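# Unpeg postcards, stack them on mat, box the clothespins

## Task

Remove every postcard from the line and leave them lying flat in one stack on the mat, and place all the clothespins inside the box.

## Robot and tools

Robot: two arms, left_arm and right_arm, each a six-joint arm with a two-finger parallel gripper and a wrist camera. Bases sit near (-0.003, +0.363, +0.024) m for left_arm and (-0.029, -0.369, +0.029) m for right_arm. A camera stand is behind the arms. Cameras: cam_high, cam_low, cam_left_wrist, cam_right_wrist, each 896x504.

Frame: all positions, orientations and offset axes use the scene frame. Its origin is at table height, halfway between the nominal bases. +x points out over the table, +y toward left_arm, +z up. Image left and right do not match arm names. The gripper's fingers point along its own +z and close along its own y. end_effector_position is the point between the pads, roughly 1 cm short of the fingertips. Reported poses can be a few cm off, worse at long reach.

Motion numbers: every command row has 14 numbers in [-1, 1]. The first 7 are left_arm: dx, dy, dz, rx, ry, rz, opening; the next 7 are right_arm in the same order. Both arms are always included. dx, dy, dz, rx, ry, rz are offsets, not poses: they are measured from that arm's Hand target as it was when the action or move began, along scene axes, and rotation turns about the Hand target's position. Scale: 1.0 equals 0.6 m for dx, dy, dz and 180 degrees for the rotation; rx, ry, rz form one rotation vector. Sending six zeros re-requests the current Hand target. Opening is absolute, not an offset: +1 fully open (0.093 m), -1 closed. A 0 in the opening slot is a real command (half open), so repeat the present opening to keep a grip.

execute_actions(actions, cameras): actions is a list of actions; each action is a list of up to 15 rows, one row per 1/30 s step, and a short action repeats its last row to fill 15 steps. Every row in an action counts from that action's start pose, so repeating the same offset in a new action moves further. cameras: list of names, ["all"], [] or null; images come only when requested or when actions is empty. An empty list also reports the scene number and task.

move(target, speed, blend, opening_speed, grip_force, blocking, cameras): drives each gripper in a straight line toward its target. target is one 14-number row, or up to 15 rows as waypoints; all rows count from the same starting Hand targets, not from the previous row. speed in m/s, 0.002 to 2.9, default 0.25 (rotation limited to twice that in rad/s); one value or one per waypoint. blend in metres rounds corners between waypoints; 0 stops at each. opening_speed (0.2 or more, per second on the -1..+1 scale) makes finger motion gradual. grip_force is newtons per pad, 10 to 50, one value or one per arm; it persists, and lower values close slowly. blocking=false returns after about 0.5 s while the move continues. A move caps at 10 s of path. It does not avoid obstacles or the other arm. The result adds a move: line such as done, off_target, moving, held or fault, plus limits (paced = pose clipped, held = steps withheld). done means at rest within 10 mm and 2 degrees; it says nothing about contact.

wait(seconds 0 to 10): lets time pass holding commands. stop: brakes a running move. zoom_image(camera, region [x0,y0,x1,y1] in pixels, at most 504x504): enlarges part of that camera's newest image. read_manual: licence text only. finished_scene(scene): ends the scene irreversibly; call it only when the postcards and clothespins are in their final places and will stay without the robot.

Results: Hand target is the last commanded pose after clipping; the gripper often stops short, so resend the gap as an offset. Orientation commands are clipped to within 40 degrees of the measured orientation each step. grip_measured is the gripper motor on the -1..+1 scale; pads meet near -0.94, and each mm of object width adds about 0.0208. To hold a rigid object command about 0.24 below its width reading; to release, command well above it. Joint positions end with the finger opening in metres. Joint torques include gravity; joints 1-3 wrap at ±28 N m. Tool commands lists current commands. MOTOR HOT appears at 75 °C; at 90 °C the arm folds away and idles for the rest of the scene.

Avoid: dropping or releasing moving parts, fast impacts, hard pushes against fixed or heavy things, and anything leaving the table (that fails the scene). Keep the grippers and wrist cameras apart, never close one gripper on the other arm's fingers, and avoid strain on camera cables. Do not route paths close to an arm's own base. Long stretched holds heat motors. Check position and tilt after each move, as friction and weight can leave the gripper low, short or tilted, and small moves may go astray. Loose objects may occasionally be nudged by outside pushes.

Each tool is called after "Request:" as a command line: name --argument value for each argument, lists and objects as JSON in quotes; but a table of rows of numbers goes row by row, as --pt "numbers of a row", without its own name.

## Session

Request:
execute_actions --actions '[]'

Scene clock: 0.00 s.
left_arm: end_effector_position=(+0.2564, +0.2278, +0.3505) grip_measured=+1.000 end_effector_quat_wxyz=(+0.556, -0.013, +0.829, -0.058) | right_arm: end_effector_position=(+0.2106, -0.0831, +0.3402) grip_measured=+1.000 end_effector_quat_wxyz=(+0.508, -0.115, +0.789, +0.326)
Joint positions: left_arm=[-0.872 0.938 1.104 -0.683 -0.708 -0.474 0.093] | right_arm=[0.991 1.069 0.959 -0.175 0.267 0.504 0.093]
Joint velocities: within noise
Joint torques (N m): no reading
Heat: left arm: 37 °C; right arm: 36 °C.
Hand target: left_arm +0.2558, +0.2295, +0.3609; +0.565, -0.023, +0.822, -0.068 | right_arm +0.2107, -0.0843, +0.3581; +0.523, -0.109, +0.775, +0.338
Tool commands: left_gripper/opening=+1.0 right_gripper/opening=+1.0

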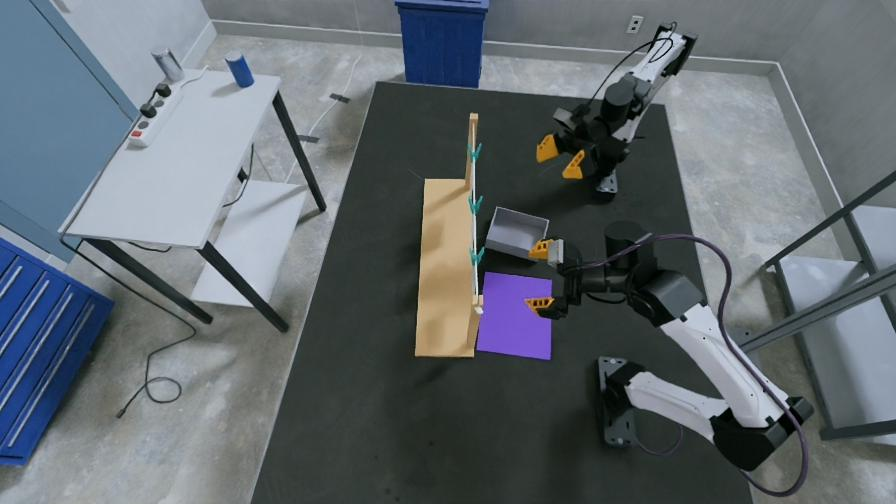

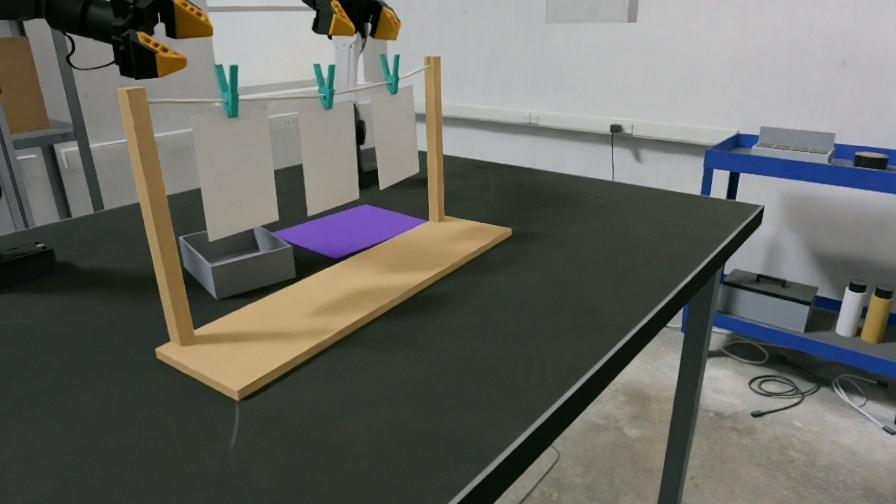

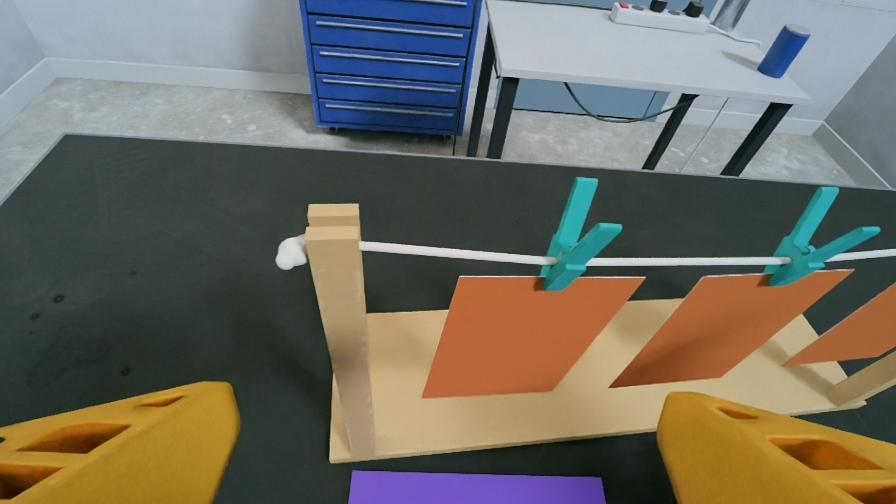

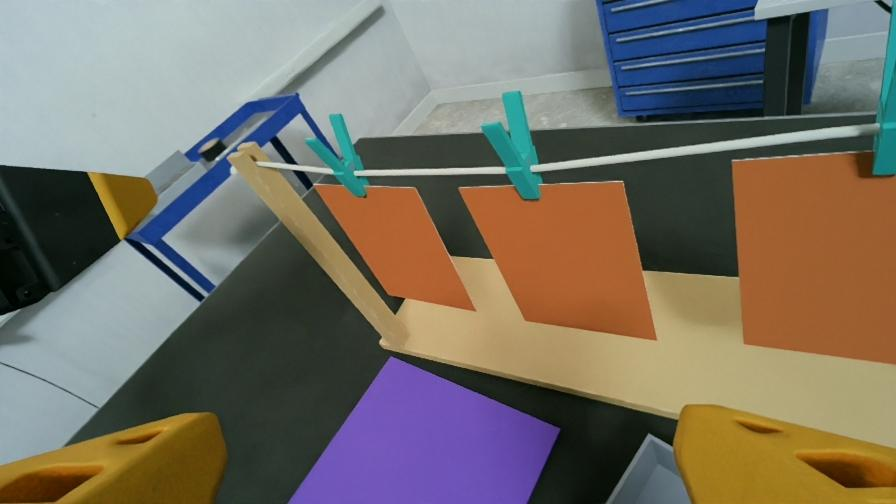

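Request:
zoom_image --camera "cam_left_wrist" --region '[440, 160, 896, 416]'

Request:
zoom_image --camera "cam_right_wrist" --region '[220, 60, 724, 343]'

Request:
zoom_image --camera "cam_low" --region '[110, 30, 510, 255]'

Request:
zoom_image --camera "cam_high" --region '[400, 100, 660, 370]'

Scaled by 1.105 from the camera's 896x504 image, which has a finer 1280x720 frame.

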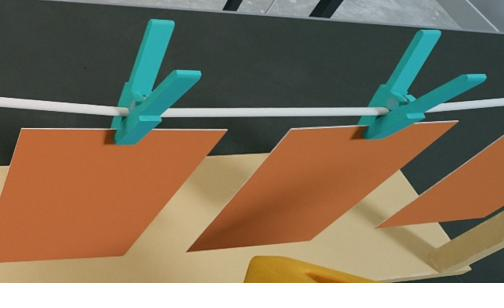

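Scaled by 1.000.

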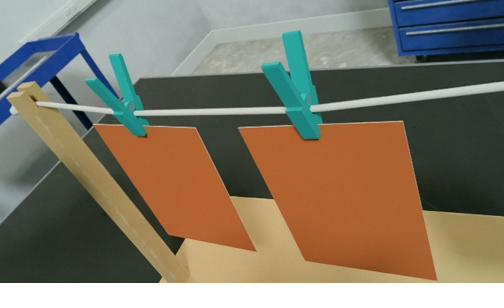

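Scaled by 1.260 from the camera's 896x504 image, which has a finer 1280x720 frame.

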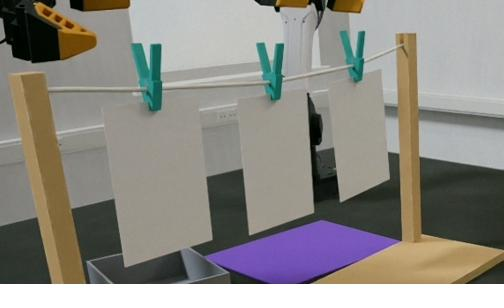

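Scaled by 1.867 from the camera's 896x504 image, which has a finer 1280x720 frame.

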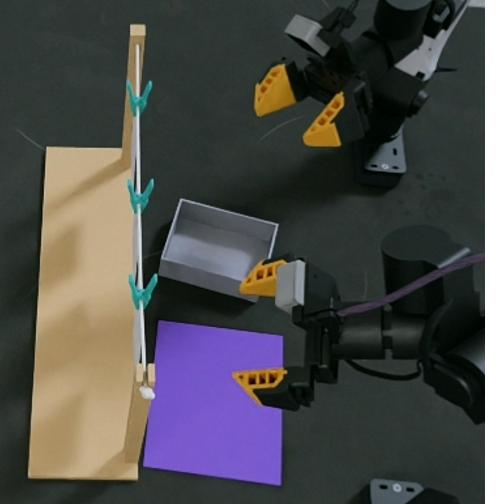

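Request:
move --target '[-0.01, -0.05, 0.0, 0.14, 0.068, -0.488, 1, 0, -0.28, 0, 0, 0, 0, 1]' --cameras '["all"]'

Scene clock: 9.20 s.
left_arm: end_effector_position=(+0.2535, +0.2020, +0.3479) grip_measured=+1.000 end_effector_quat_wxyz=(+0.314, +0.621, +0.677, -0.239) | right_arm: end_effector_position=(+0.2140, -0.2557, +0.3651) grip_measured=+1.000 end_effector_quat_wxyz=(+0.539, -0.098, +0.768, +0.333)
Joint positions: left_arm=[-0.18 1.489 1.802 -1.536 0.748 1.173 0.093] | right_arm=[0.079 0.68 0.879 -0.439 -0.588 0.293 0.093]
Joint torques (N m): left_arm=[-0.7 -3.55 8.28 0.59 0.83 0.31] | right_arm=[-0.25 0.28 5.91 1.79 -0.3 -0.16]
Heat: left arm: 38 °C; right arm: 39 °C.
Hand target: left_arm +0.2498, +0.1995, +0.3609; +0.271, +0.653, +0.653, -0.271 | right_arm +0.2107, -0.2523, +0.3581; +0.523, -0.109, +0.775, +0.338
Off the commanded pose: left_arm 0.014 m, 8 deg | right_arm 0.008 m, 2 deg.
joint sent to its limit (left arm) — joint 4 (wrist pitch), lower limit. The joint targets are off in position and orientation.
move: off_target (left_arm)

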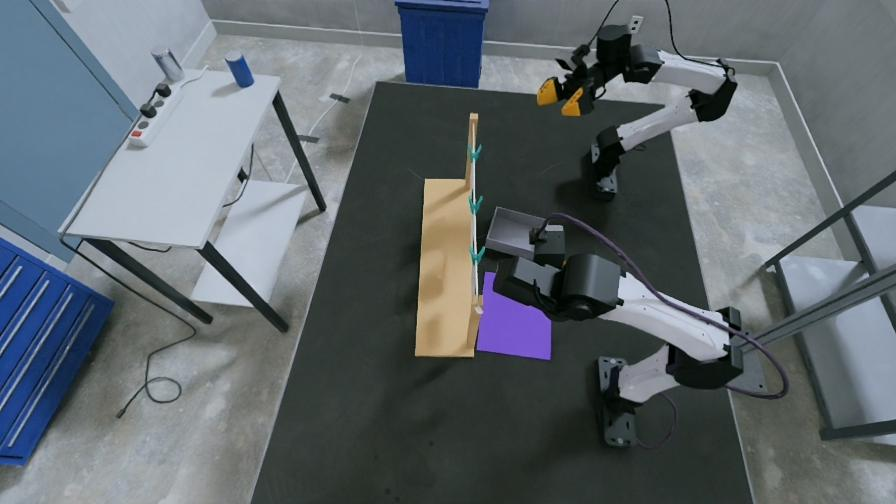

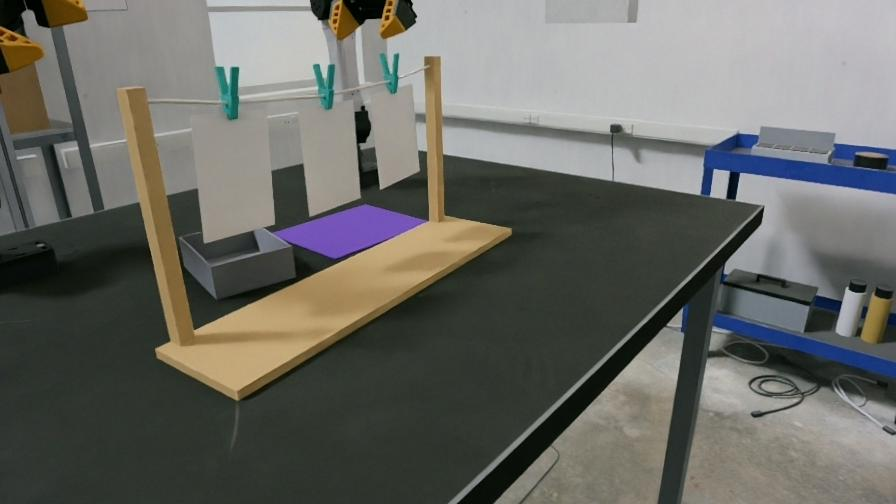

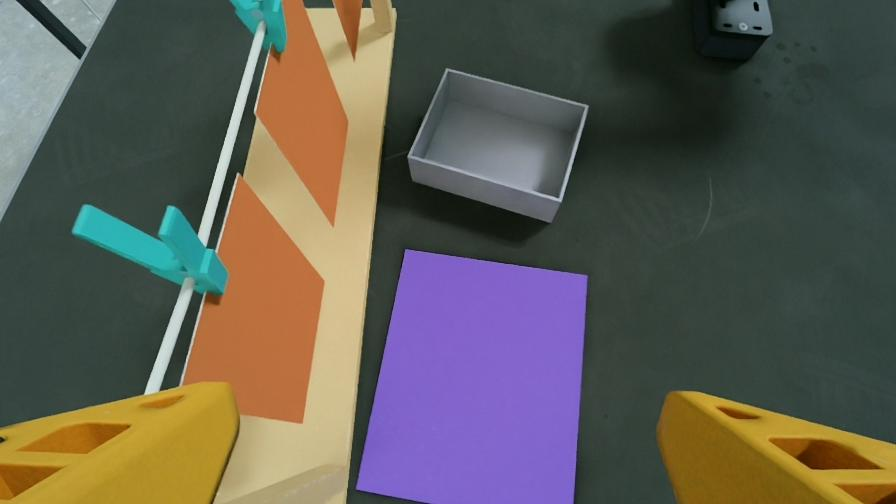

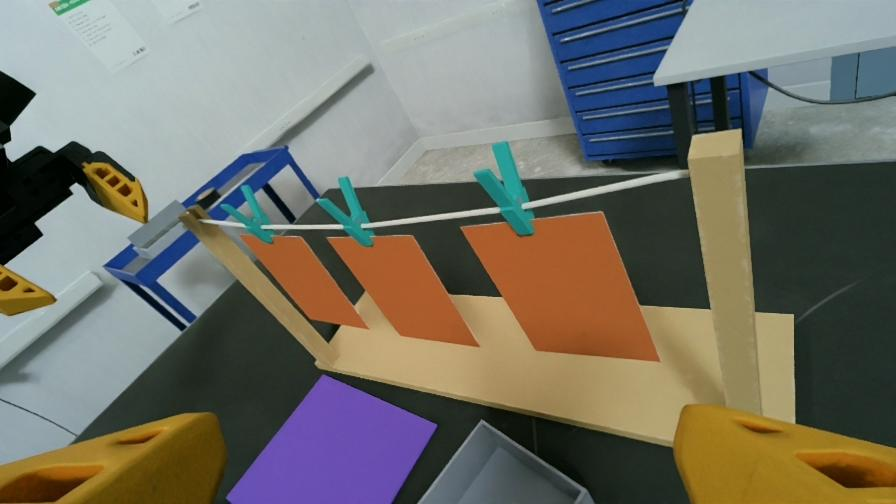

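Request:
move --target '[0.195, 0.0, -0.045, 0, 0, 0, 1, 0, 0, 0, 0, 0, 0, 1]' --speed 0.12 --cameras '["all"]'

Scene clock: 11.33 s.
left_arm: end_effector_position=(+0.3684, +0.2030, +0.3214) grip_measured=+1.000 end_effector_quat_wxyz=(+0.312, +0.621, +0.679, -0.238) | right_arm: end_effector_position=(+0.2140, -0.2557, +0.3651) grip_measured=+1.000 end_effector_quat_wxyz=(+0.539, -0.098, +0.768, +0.333)
Joint positions: left_arm=[-0.122 1.918 2.185 -1.544 0.763 1.247 0.093] | right_arm=[0.079 0.68 0.879 -0.439 -0.588 0.293 0.093]
Joint torques (N m): left_arm=[0.14 -6.95 8.25 0.56 0.87 0.31] | right_arm=[-0.29 0.28 5.85 1.79 -0.3 -0.15]
Heat: left arm: 38 °C; right arm: 39 °C.
Hand target: left_arm +0.3668, +0.1995, +0.3339; +0.271, +0.653, +0.653, -0.271 | right_arm +0.2107, -0.2523, +0.3581; +0.523, -0.109, +0.775, +0.338
Off the commanded pose: left_arm 0.013 m, 8 deg | right_arm 0.008 m, 2 deg.
joint sent to its limit (left arm) — joint 4 (wrist pitch), lower limit. The joint targets are off in position and orientation.
move: off_target (left_arm)

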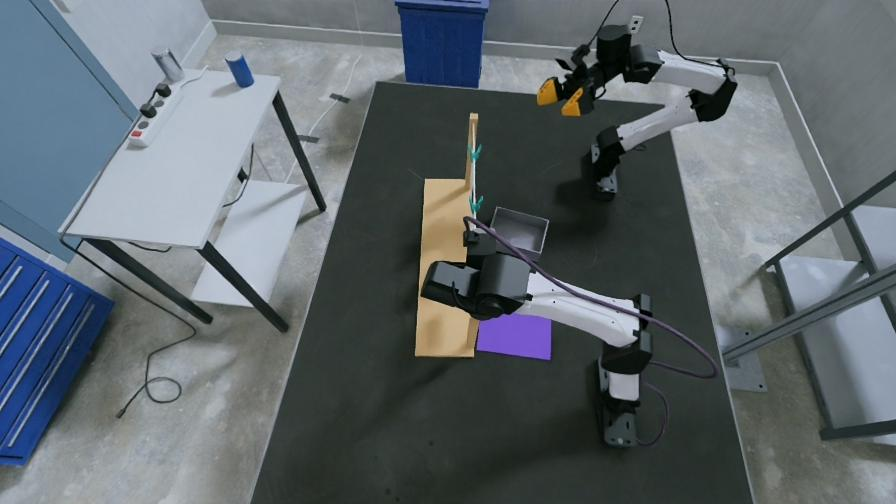

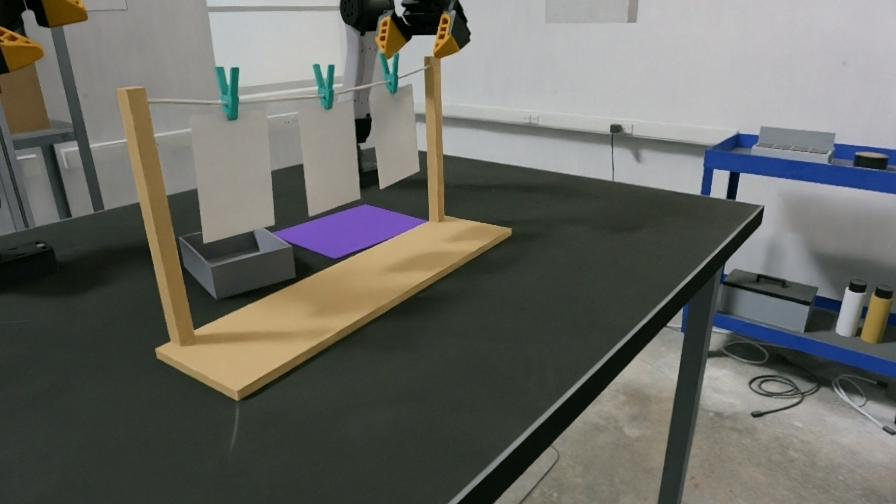

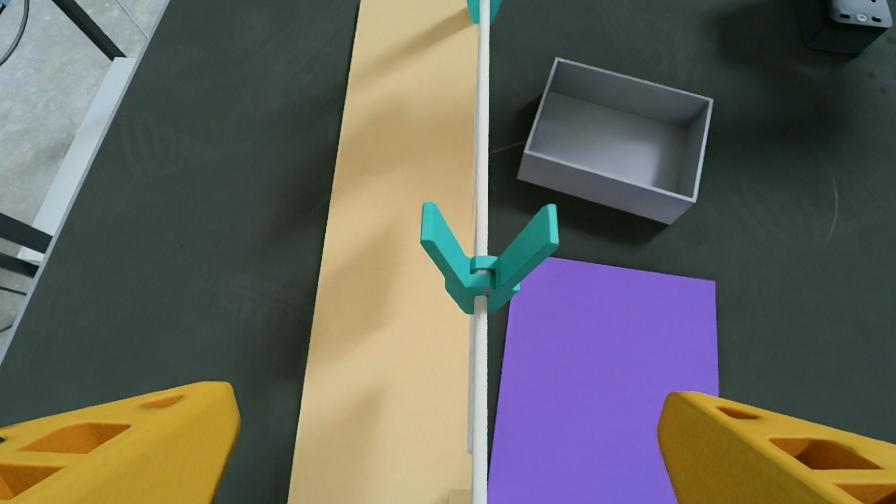

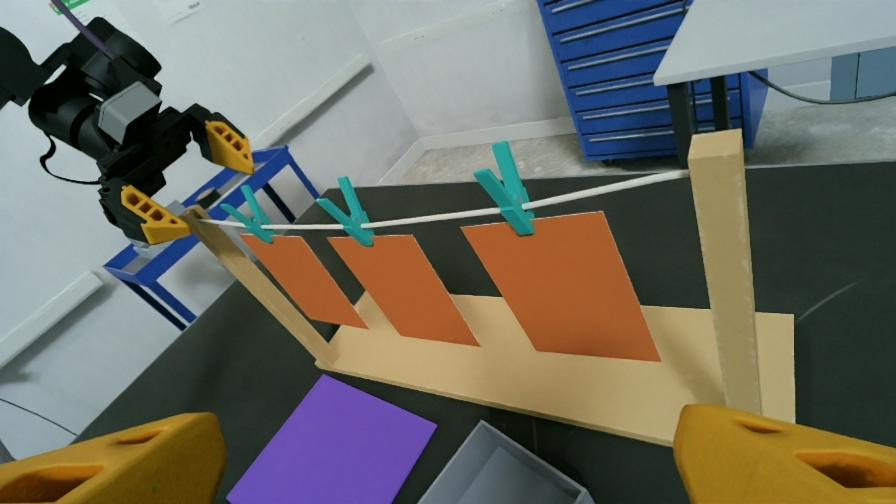

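Request:
move --target '[-0.011, -0.019, -0.075, 0.0826, -0.104, 0.0137, 1, 0, 0, 0, 0, 0, 0, 1]' --speed 0.06 --cameras '["cam_low", "cam_left_wrist", "cam_right_wrist"]'

Request:
zoom_image --camera "cam_low" --region '[310, 0, 500, 107]'

Request:
zoom_image --camera "cam_right_wrist" --region '[60, 60, 320, 206]'

Scene clock: 17.93 s.
left_arm: end_effector_position=(+0.3582, +0.1890, +0.2742) grip_measured=+1.000 end_effector_quat_wxyz=(+0.262, +0.696, +0.662, -0.093) | right_arm: end_effector_position=(+0.2140, -0.2557, +0.3651) grip_measured=+1.000 end_effector_quat_wxyz=(+0.539, -0.098, +0.768, +0.333)
Joint positions: left_arm=[-0.283 1.773 1.891 -1.303 0.423 1.259 0.093] | right_arm=[0.079 0.68 0.879 -0.439 -0.588 0.293 0.093]
Joint torques (N m): left_arm=[-0.91 -9.95 4.6 1.38 0.17 0.27] | right_arm=[-0.28 0.28 5.87 1.81 -0.29 -0.13]
Heat: left arm: 39 °C; right arm: 39 °C.
Hand target: left_arm +0.3602, +0.1881, +0.2889; +0.292, +0.704, +0.644, -0.069 | right_arm +0.2107, -0.2523, +0.3581; +0.523, -0.109, +0.775, +0.338
Off the commanded pose: left_arm 0.015 m, 5 deg | right_arm 0.008 m, 2 deg.
move: off_target (left_arm)
Images, in order (width x height): cam_low 896x504, cam_left_wrist 896x504, cam_right_wrist 896x504.

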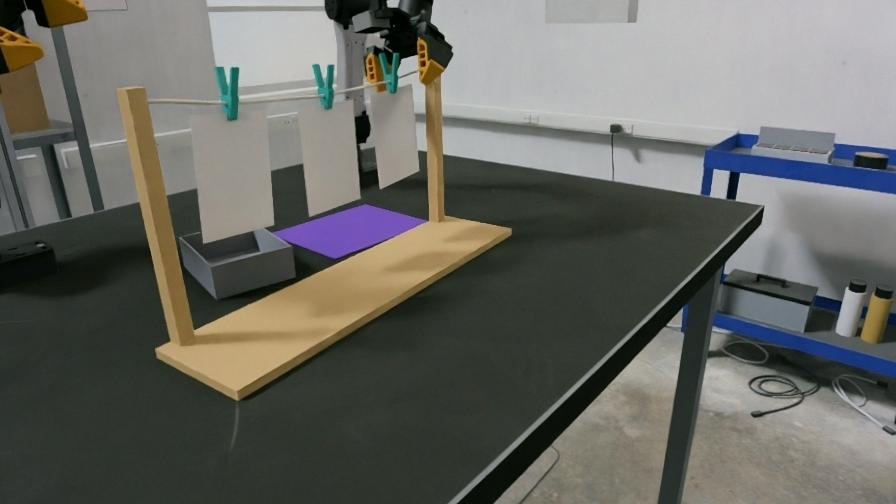

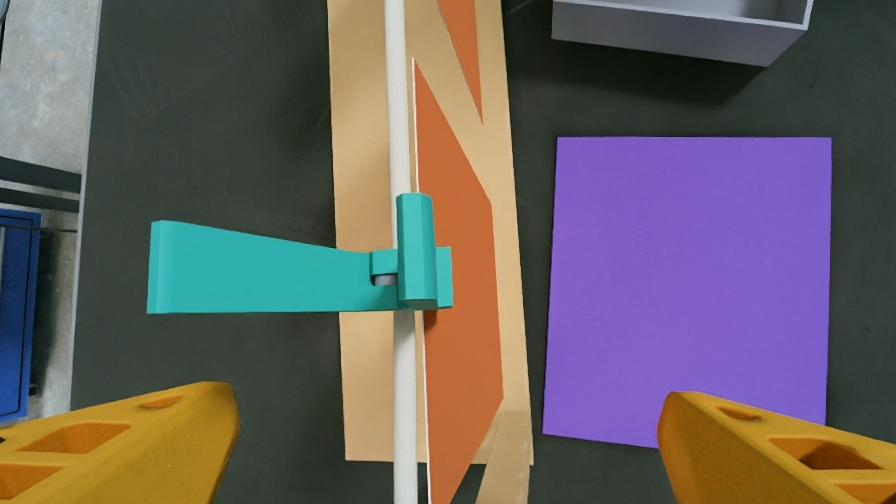

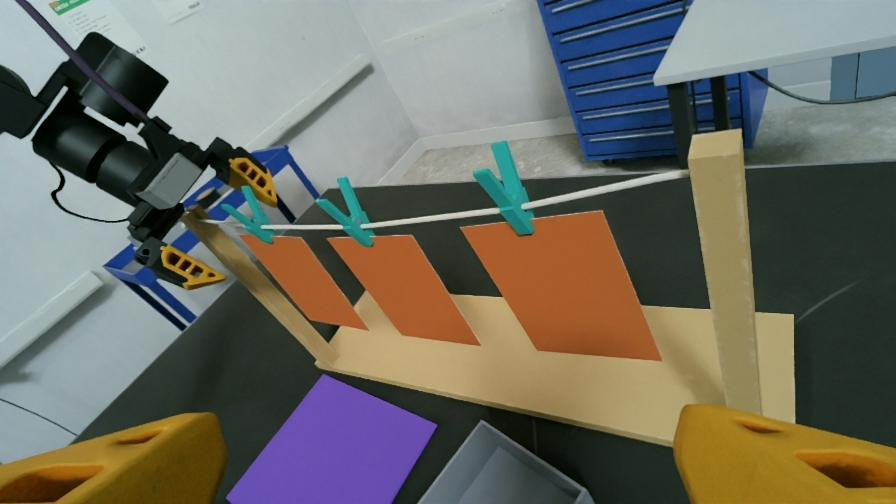

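Scaled by 2.653 from the camera's 896x504 image, which has a finer 1280x720 frame.

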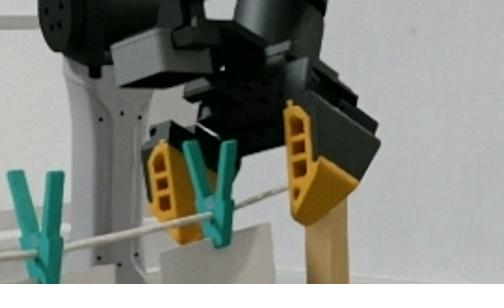

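Scaled by 1.938 from the camera's 896x504 image, which has a finer 1280x720 frame.

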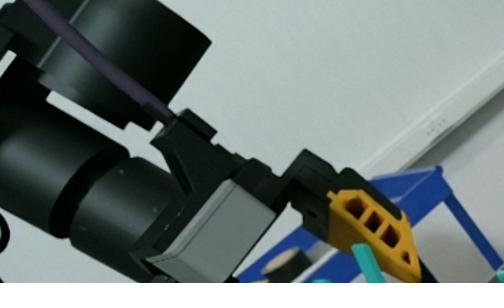

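Request:
move --target '[0.012, -0.01, -0.0225, 0, 0, 0, 1, 0, 0, 0, 0, 0, 0, 1]' --speed 0.03 --cameras '["cam_low", "cam_left_wrist"]'

Request:
zoom_image --camera "cam_low" --region '[310, 0, 500, 107]'

Scene clock: 19.80 s.
left_arm: end_effector_position=(+0.3654, +0.1877, +0.2652) grip_measured=+1.000 end_effector_quat_wxyz=(+0.268, +0.696, +0.661, -0.087) | right_arm: end_effector_position=(+0.2140, -0.2557, +0.3651) grip_measured=+1.000 end_effector_quat_wxyz=(+0.539, -0.098, +0.768, +0.333)
Joint positions: left_arm=[-0.283 1.773 1.848 -1.243 0.418 1.259 0.093] | right_arm=[0.079 0.68 0.879 -0.439 -0.588 0.293 0.093]
Joint torques (N m): left_arm=[-1.13 -8.98 4.7 1.4 0.16 0.15] | right_arm=[-0.32 0.27 5.83 1.79 -0.3 -0.15]
Heat: left arm: 39 °C; right arm: 39 °C.
Hand target: left_arm +0.3674, +0.1821, +0.2754; +0.292, +0.704, +0.644, -0.069 | right_arm +0.2107, -0.2523, +0.3581; +0.523, -0.109, +0.775, +0.338
Off the commanded pose: left_arm 0.012 m, 4 deg | right_arm 0.008 m, 2 deg.
move: off_target (left_arm)
Images, in order (width x height): cam_low 896x504, cam_left_wrist 896x504.

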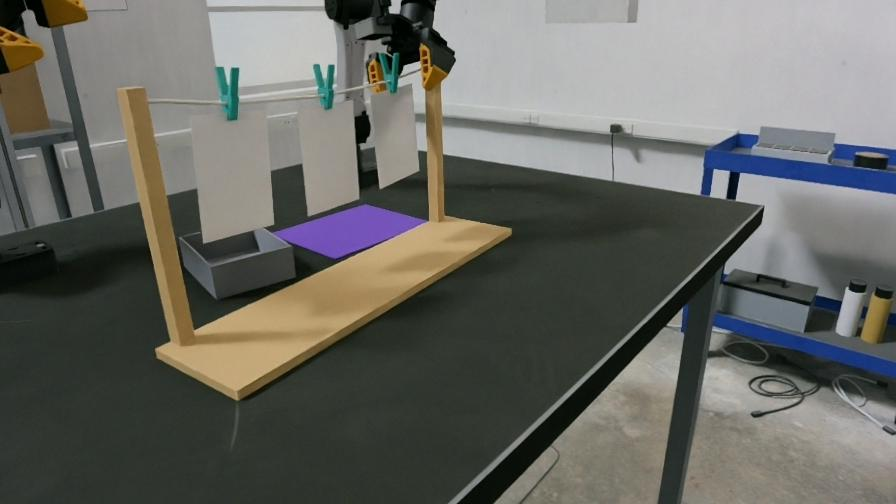

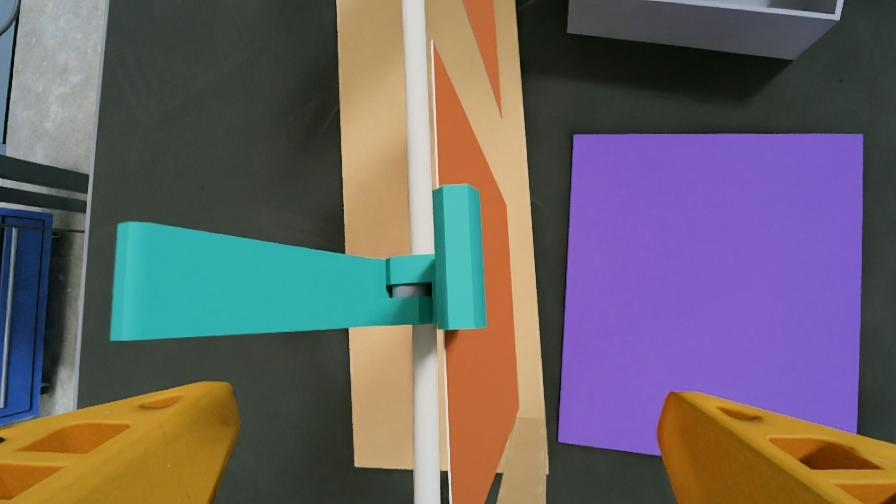

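Scaled by 2.653 from the camera's 896x504 image, which has a finer 1280x720 frame.

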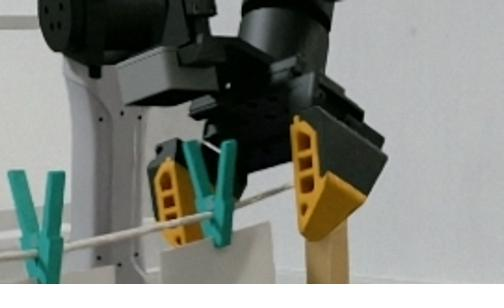

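Request:
move --target '[0.0, -0.003, -0.015, 0, 0, 0, 1, 0, 0, 0, 0, 0, 0, 1]' --speed 0.03 --cameras '["cam_low", "cam_left_wrist"]'

Request:
zoom_image --camera "cam_low" --region '[310, 0, 500, 107]'

Scene clock: 21.27 s.
left_arm: end_effector_position=(+0.3656, +0.1849, +0.2518) grip_measured=+1.000 end_effector_quat_wxyz=(+0.263, +0.698, +0.660, -0.089) | right_arm: end_effector_position=(+0.2140, -0.2557, +0.3651) grip_measured=+1.000 end_effector_quat_wxyz=(+0.539, -0.098, +0.768, +0.333)
Joint positions: left_arm=[-0.291 1.773 1.797 -1.203 0.415 1.259 0.093] | right_arm=[0.079 0.68 0.879 -0.439 -0.588 0.293 0.093]
Joint torques (N m): left_arm=[-0.95 -9.92 4.79 1.4 0.17 0.09] | right_arm=[-0.31 0.23 5.86 1.79 -0.31 -0.14]
Heat: left arm: 39 °C; right arm: 39 °C.
Hand target: left_arm +0.3674, +0.1803, +0.2664; +0.292, +0.704, +0.644, -0.069 | right_arm +0.2107, -0.2523, +0.3581; +0.523, -0.109, +0.775, +0.338
Off the commanded pose: left_arm 0.015 m, 5 deg | right_arm 0.008 m, 2 deg.
move: off_target (left_arm)
Images, in order (width x height): cam_low 896x504, cam_left_wrist 896x504.

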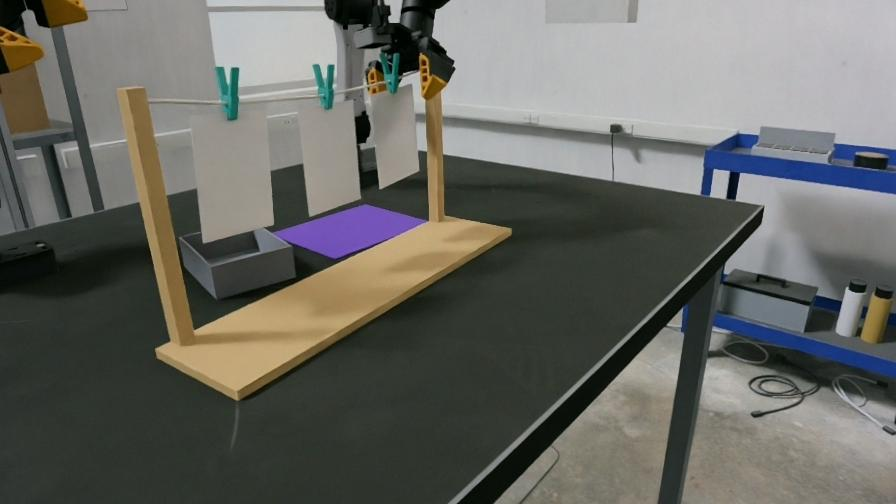

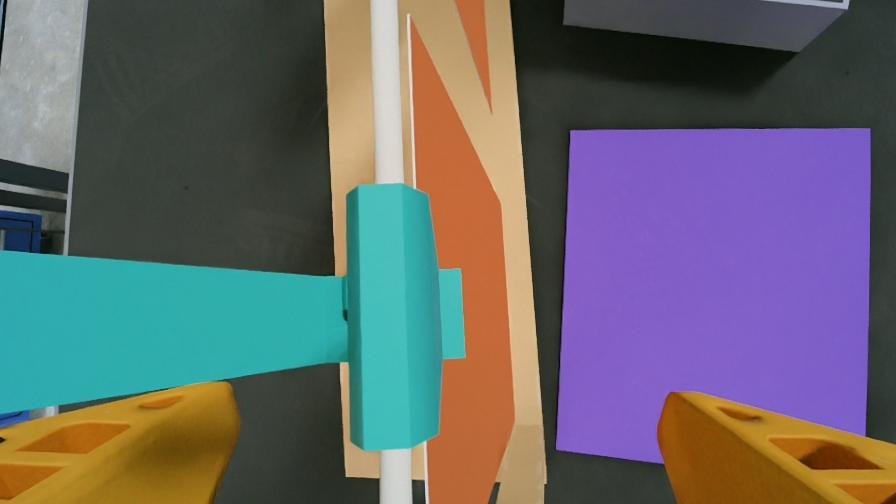

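Scaled by 2.653 from the camera's 896x504 image, which has a finer 1280x720 frame.

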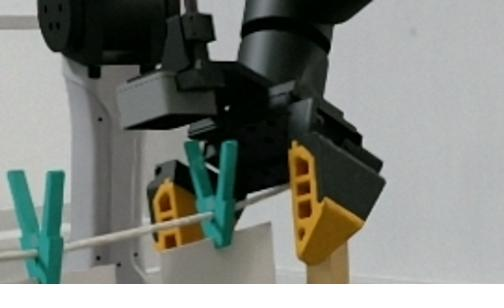

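Request:
move --pt "0 0.01 0.05 0 0 0 1 0 0 0 0 0 0 1" --pt "-0.001 0.03 0.12 -0.0826 0.104 -0.0137 1 0 0 0 0 0 0 1" --pt "-0.19 0.03 0.13 -0.0826 0.104 -0.0137 1 0 0 0 0 0 0 1" --speed 0.1 --cameras '["cam_low", "cam_left_wrist"]'

Scene clock: 29.73 s.
left_arm: end_effector_position=(+0.2631, +0.1977, +0.3399) grip_measured=+1.000 end_effector_quat_wxyz=(+0.308, +0.640, +0.660, -0.245) | right_arm: end_effector_position=(+0.2140, -0.2557, +0.3651) grip_measured=+1.000 end_effector_quat_wxyz=(+0.539, -0.098, +0.768, +0.333)
Joint positions: left_arm=[-0.183 1.544 1.822 -1.544 0.762 1.241 0.093] | right_arm=[0.079 0.68 0.879 -0.439 -0.588 0.293 0.093]
Joint torques (N m): left_arm=[-0.77 -6.26 4.16 0.6 0.62 -0.02] | right_arm=[-0.27 0.29 5.89 1.79 -0.3 -0.13]
Heat: left arm: 39 °C; right arm: 39 °C.
Hand target: left_arm +0.2534, +0.1983, +0.3444; +0.271, +0.653, +0.653, -0.271 | right_arm +0.2107, -0.2523, +0.3581; +0.523, -0.109, +0.775, +0.338
Off the commanded pose: left_arm 0.011 m, 5 deg | right_arm 0.008 m, 2 deg.
joint sent to its limit (left arm) — joint 4 (wrist pitch), lower limit. The joint targets are off in position and orientation.
move: off_target (left_arm)
Images, in order (width x height): cam_low 896x504, cam_left_wrist 896x504.

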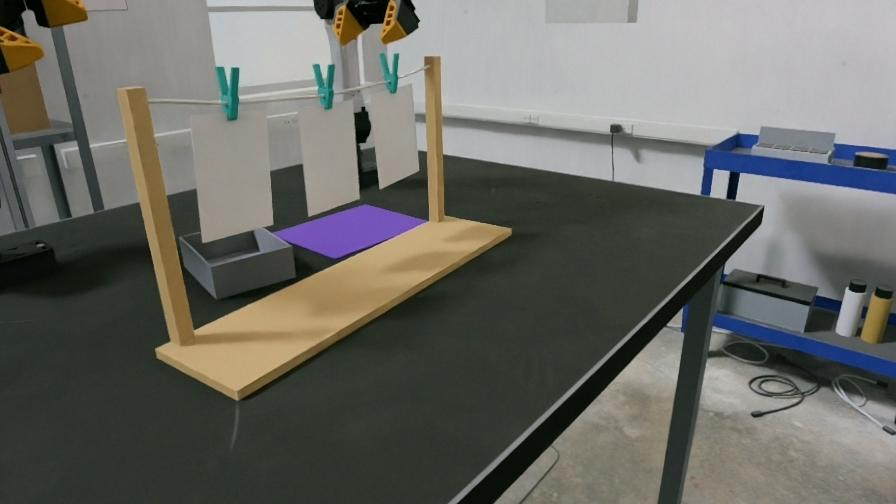

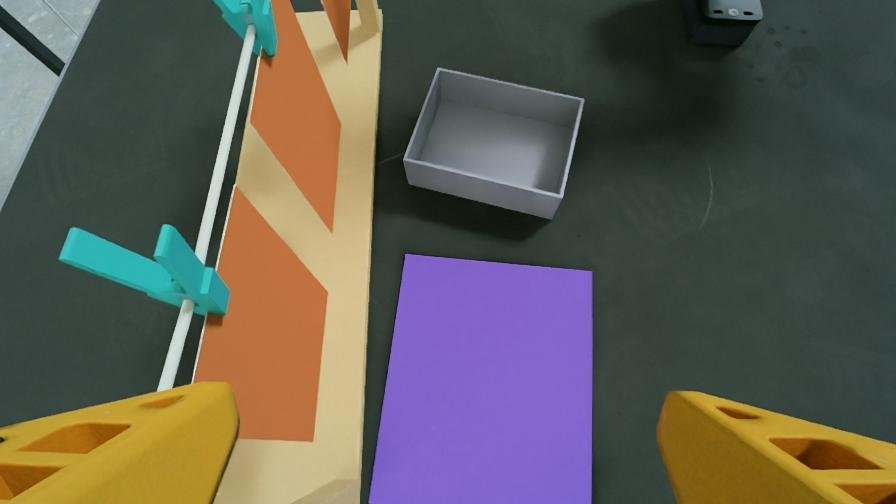

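Request:
move --target '[-0.006, -0.064, -0.024, -0.1523, -0.1523, 0.4827, 0.1, 0, 0, 0, 0, 0, 0, 1]' --speed 0.25 --cameras '["cam_low", "cam_left_wrist", "cam_right_wrist"]'

Scene clock: 34.73 s.
left_arm: end_effector_position=(+0.2465, +0.1607, +0.3150) grip_measured=+0.102 end_effector_quat_wxyz=(+0.625, +0.043, +0.779, +0.025) | right_arm: end_effector_position=(+0.2140, -0.2557, +0.3651) grip_measured=+1.000 end_effector_quat_wxyz=(+0.539, -0.098, +0.768, +0.333)
Joint positions: left_arm=[-1.176 1.102 0.918 -0.321 -1.102 -0.364 0.05] | right_arm=[0.079 0.68 0.879 -0.439 -0.588 0.293 0.093]
Joint torques (N m): left_arm=[-0.77 -1.83 7.49 2.22 -0.67 -0.21] | right_arm=[-0.32 0.29 5.91 1.79 -0.29 -0.14]
Heat: left arm: 39 °C; right arm: 40 °C.
Hand target: left_arm +0.2498, +0.1599, +0.3300; +0.643, +0.001, +0.766, +0.000 | right_arm +0.2107, -0.2523, +0.3581; +0.523, -0.109, +0.775, +0.338
Off the commanded pose: left_arm 0.015 m, 6 deg | right_arm 0.008 m, 2 deg.
move: off_target (left_arm)
Images, in order (width x height): cam_low 896x504, cam_left_wrist 896x504, cam_right_wrist 896x504.

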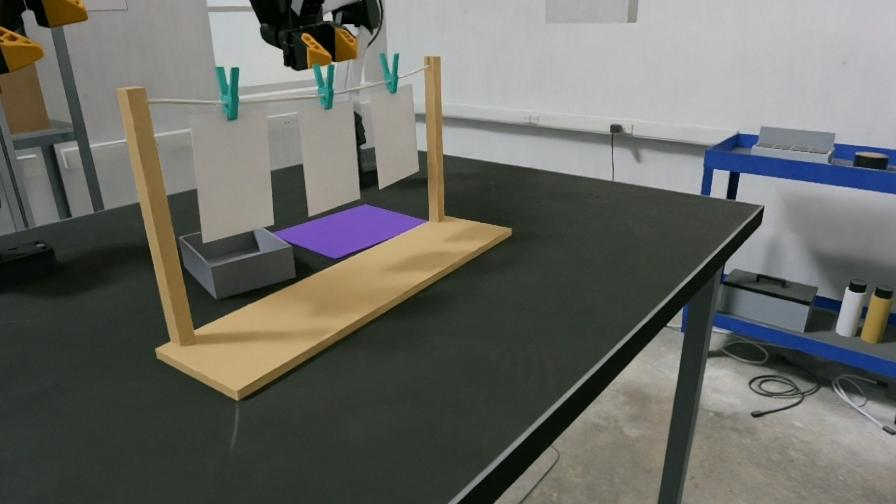

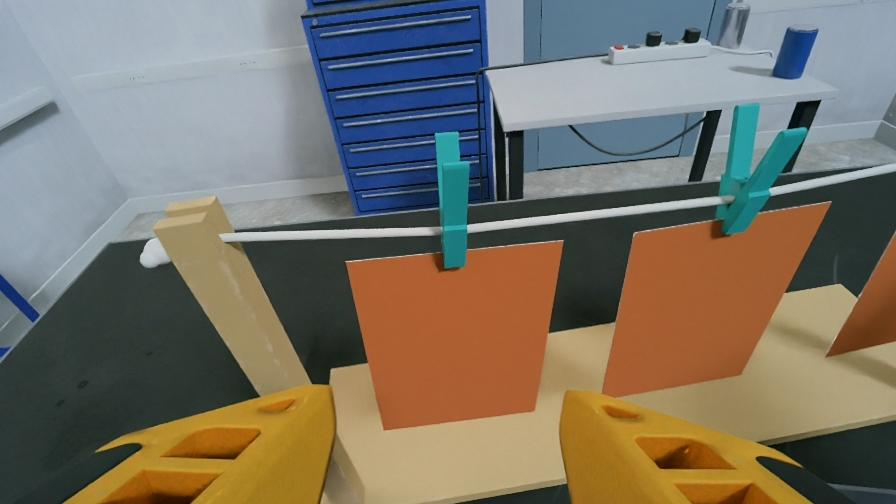

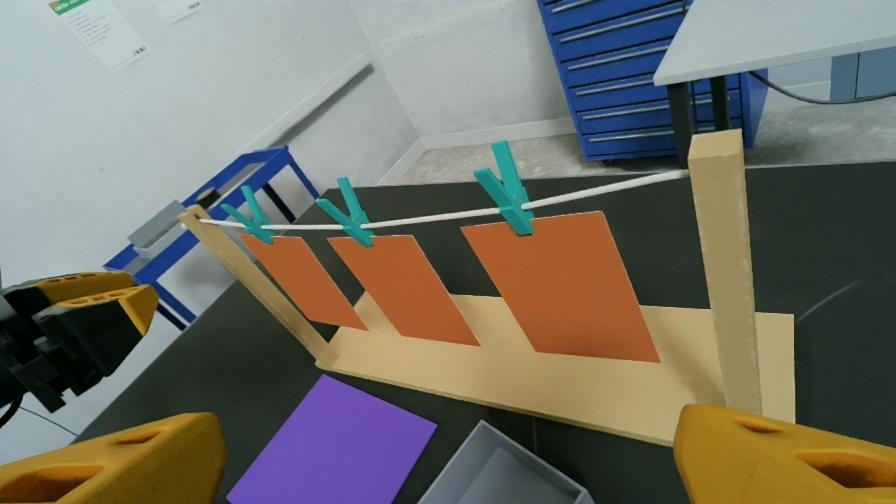

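Request:
move --target '[0.14, -0.002, -0.003, 0, -0.03, 0, 0.1, 0, 0, 0, 0, 0, 0, 1]' --speed 0.12 --cameras '["cam_low", "cam_left_wrist"]'

Scene clock: 37.10 s.
left_arm: end_effector_position=(+0.3321, +0.1621, +0.3238) grip_measured=+0.102 end_effector_quat_wxyz=(+0.665, +0.011, +0.747, +0.017) | right_arm: end_effector_position=(+0.2140, -0.2557, +0.3651) grip_measured=+1.000 end_effector_quat_wxyz=(+0.539, -0.098, +0.768, +0.333)
Joint positions: left_arm=[-0.887 1.265 0.894 0.188 -0.884 -0.103 0.05] | right_arm=[0.079 0.68 0.879 -0.439 -0.588 0.293 0.093]
Joint torques (N m): left_arm=[0.05 -3.11 5.52 2.55 -0.02 0.18] | right_arm=[-0.28 0.28 5.89 1.78 -0.3 -0.15]
Heat: left arm: 40 °C; right arm: 40 °C.
Hand target: left_arm +0.3338, +0.1587, +0.3282; +0.678, +0.001, +0.735, +0.000 | right_arm +0.2107, -0.2523, +0.3581; +0.523, -0.109, +0.775, +0.338
Off the commanded pose: left_arm 0.006 m, 3 deg | right_arm 0.008 m, 2 deg.
move: off_target (left_arm)
Images, in order (width x height): cam_low 896x504, cam_left_wrist 896x504.

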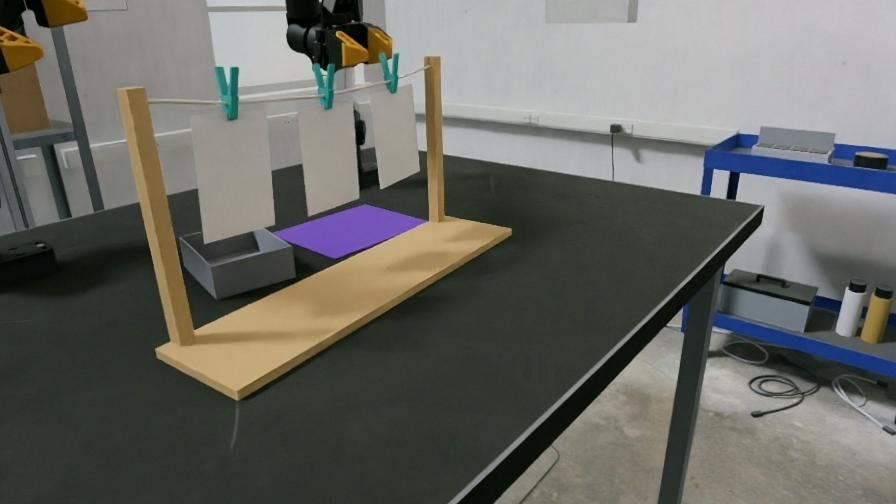

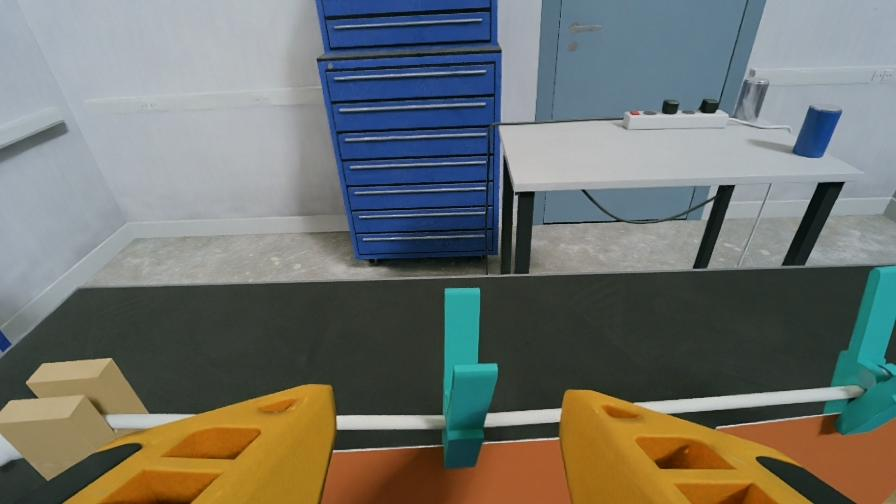

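Request:
move --target '[0.057, -0.005, -0.027, 0, 0, 0, 0.1, 0, 0, 0, 0, 0, 0, 1]' --speed 0.06 --cameras '["cam_low", "cam_left_wrist"]'

Request:
zoom_image --camera "cam_low" --region '[310, 0, 500, 107]'

Scene clock: 38.90 s.
left_arm: end_effector_position=(+0.3651, +0.1590, +0.2991) grip_measured=+0.102 end_effector_quat_wxyz=(+0.659, +0.015, +0.752, +0.020) | right_arm: end_effector_position=(+0.2140, -0.2557, +0.3651) grip_measured=+1.000 end_effector_quat_wxyz=(+0.539, -0.098, +0.768, +0.333)
Joint positions: left_arm=[-0.804 1.383 0.894 0.3 -0.8 -0.086 0.05] | right_arm=[0.079 0.68 0.879 -0.439 -0.588 0.293 0.093]
Joint torques (N m): left_arm=[0.16 -4 6.75 2.6 -0.02 0.18] | right_arm=[-0.28 0.28 5.87 1.79 -0.3 -0.14]
Heat: left arm: 41 °C; right arm: 40 °C.
Hand target: left_arm +0.3680, +0.1557, +0.3120; +0.678, +0.001, +0.735, +0.000 | right_arm +0.2107, -0.2523, +0.3581; +0.523, -0.109, +0.775, +0.338
Off the commanded pose: left_arm 0.014 m, 4 deg | right_arm 0.008 m, 2 deg.
move: off_target (left_arm)
Images, in order (width x height): cam_low 896x504, cam_left_wrist 896x504.

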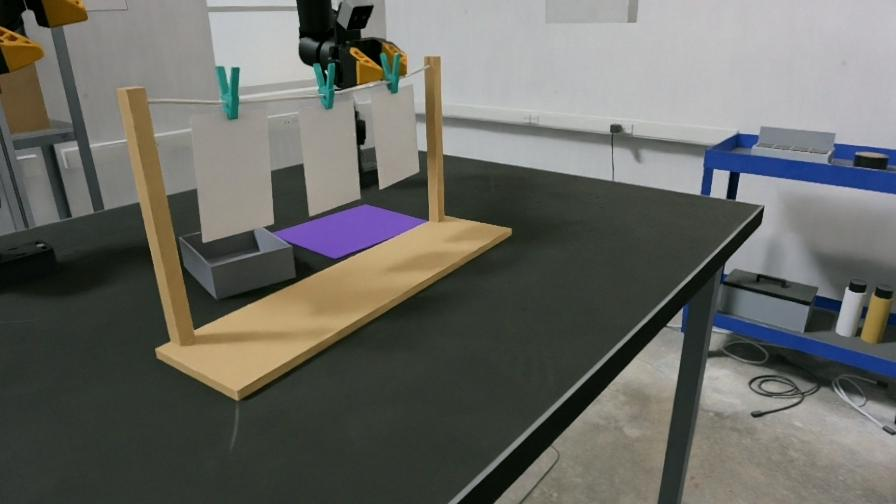

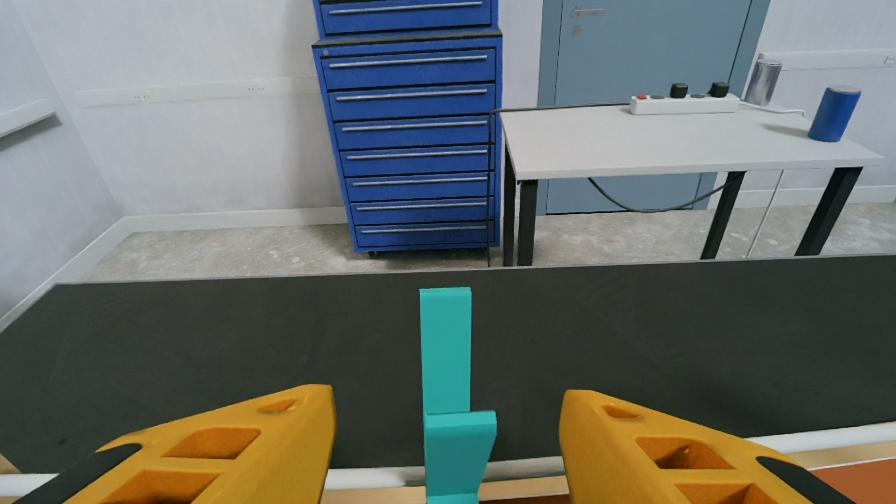

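Scaled by 2.653 from the camera's 896x504 image, which has a finer 1280x720 frame.

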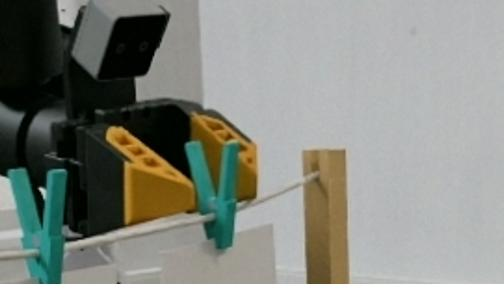

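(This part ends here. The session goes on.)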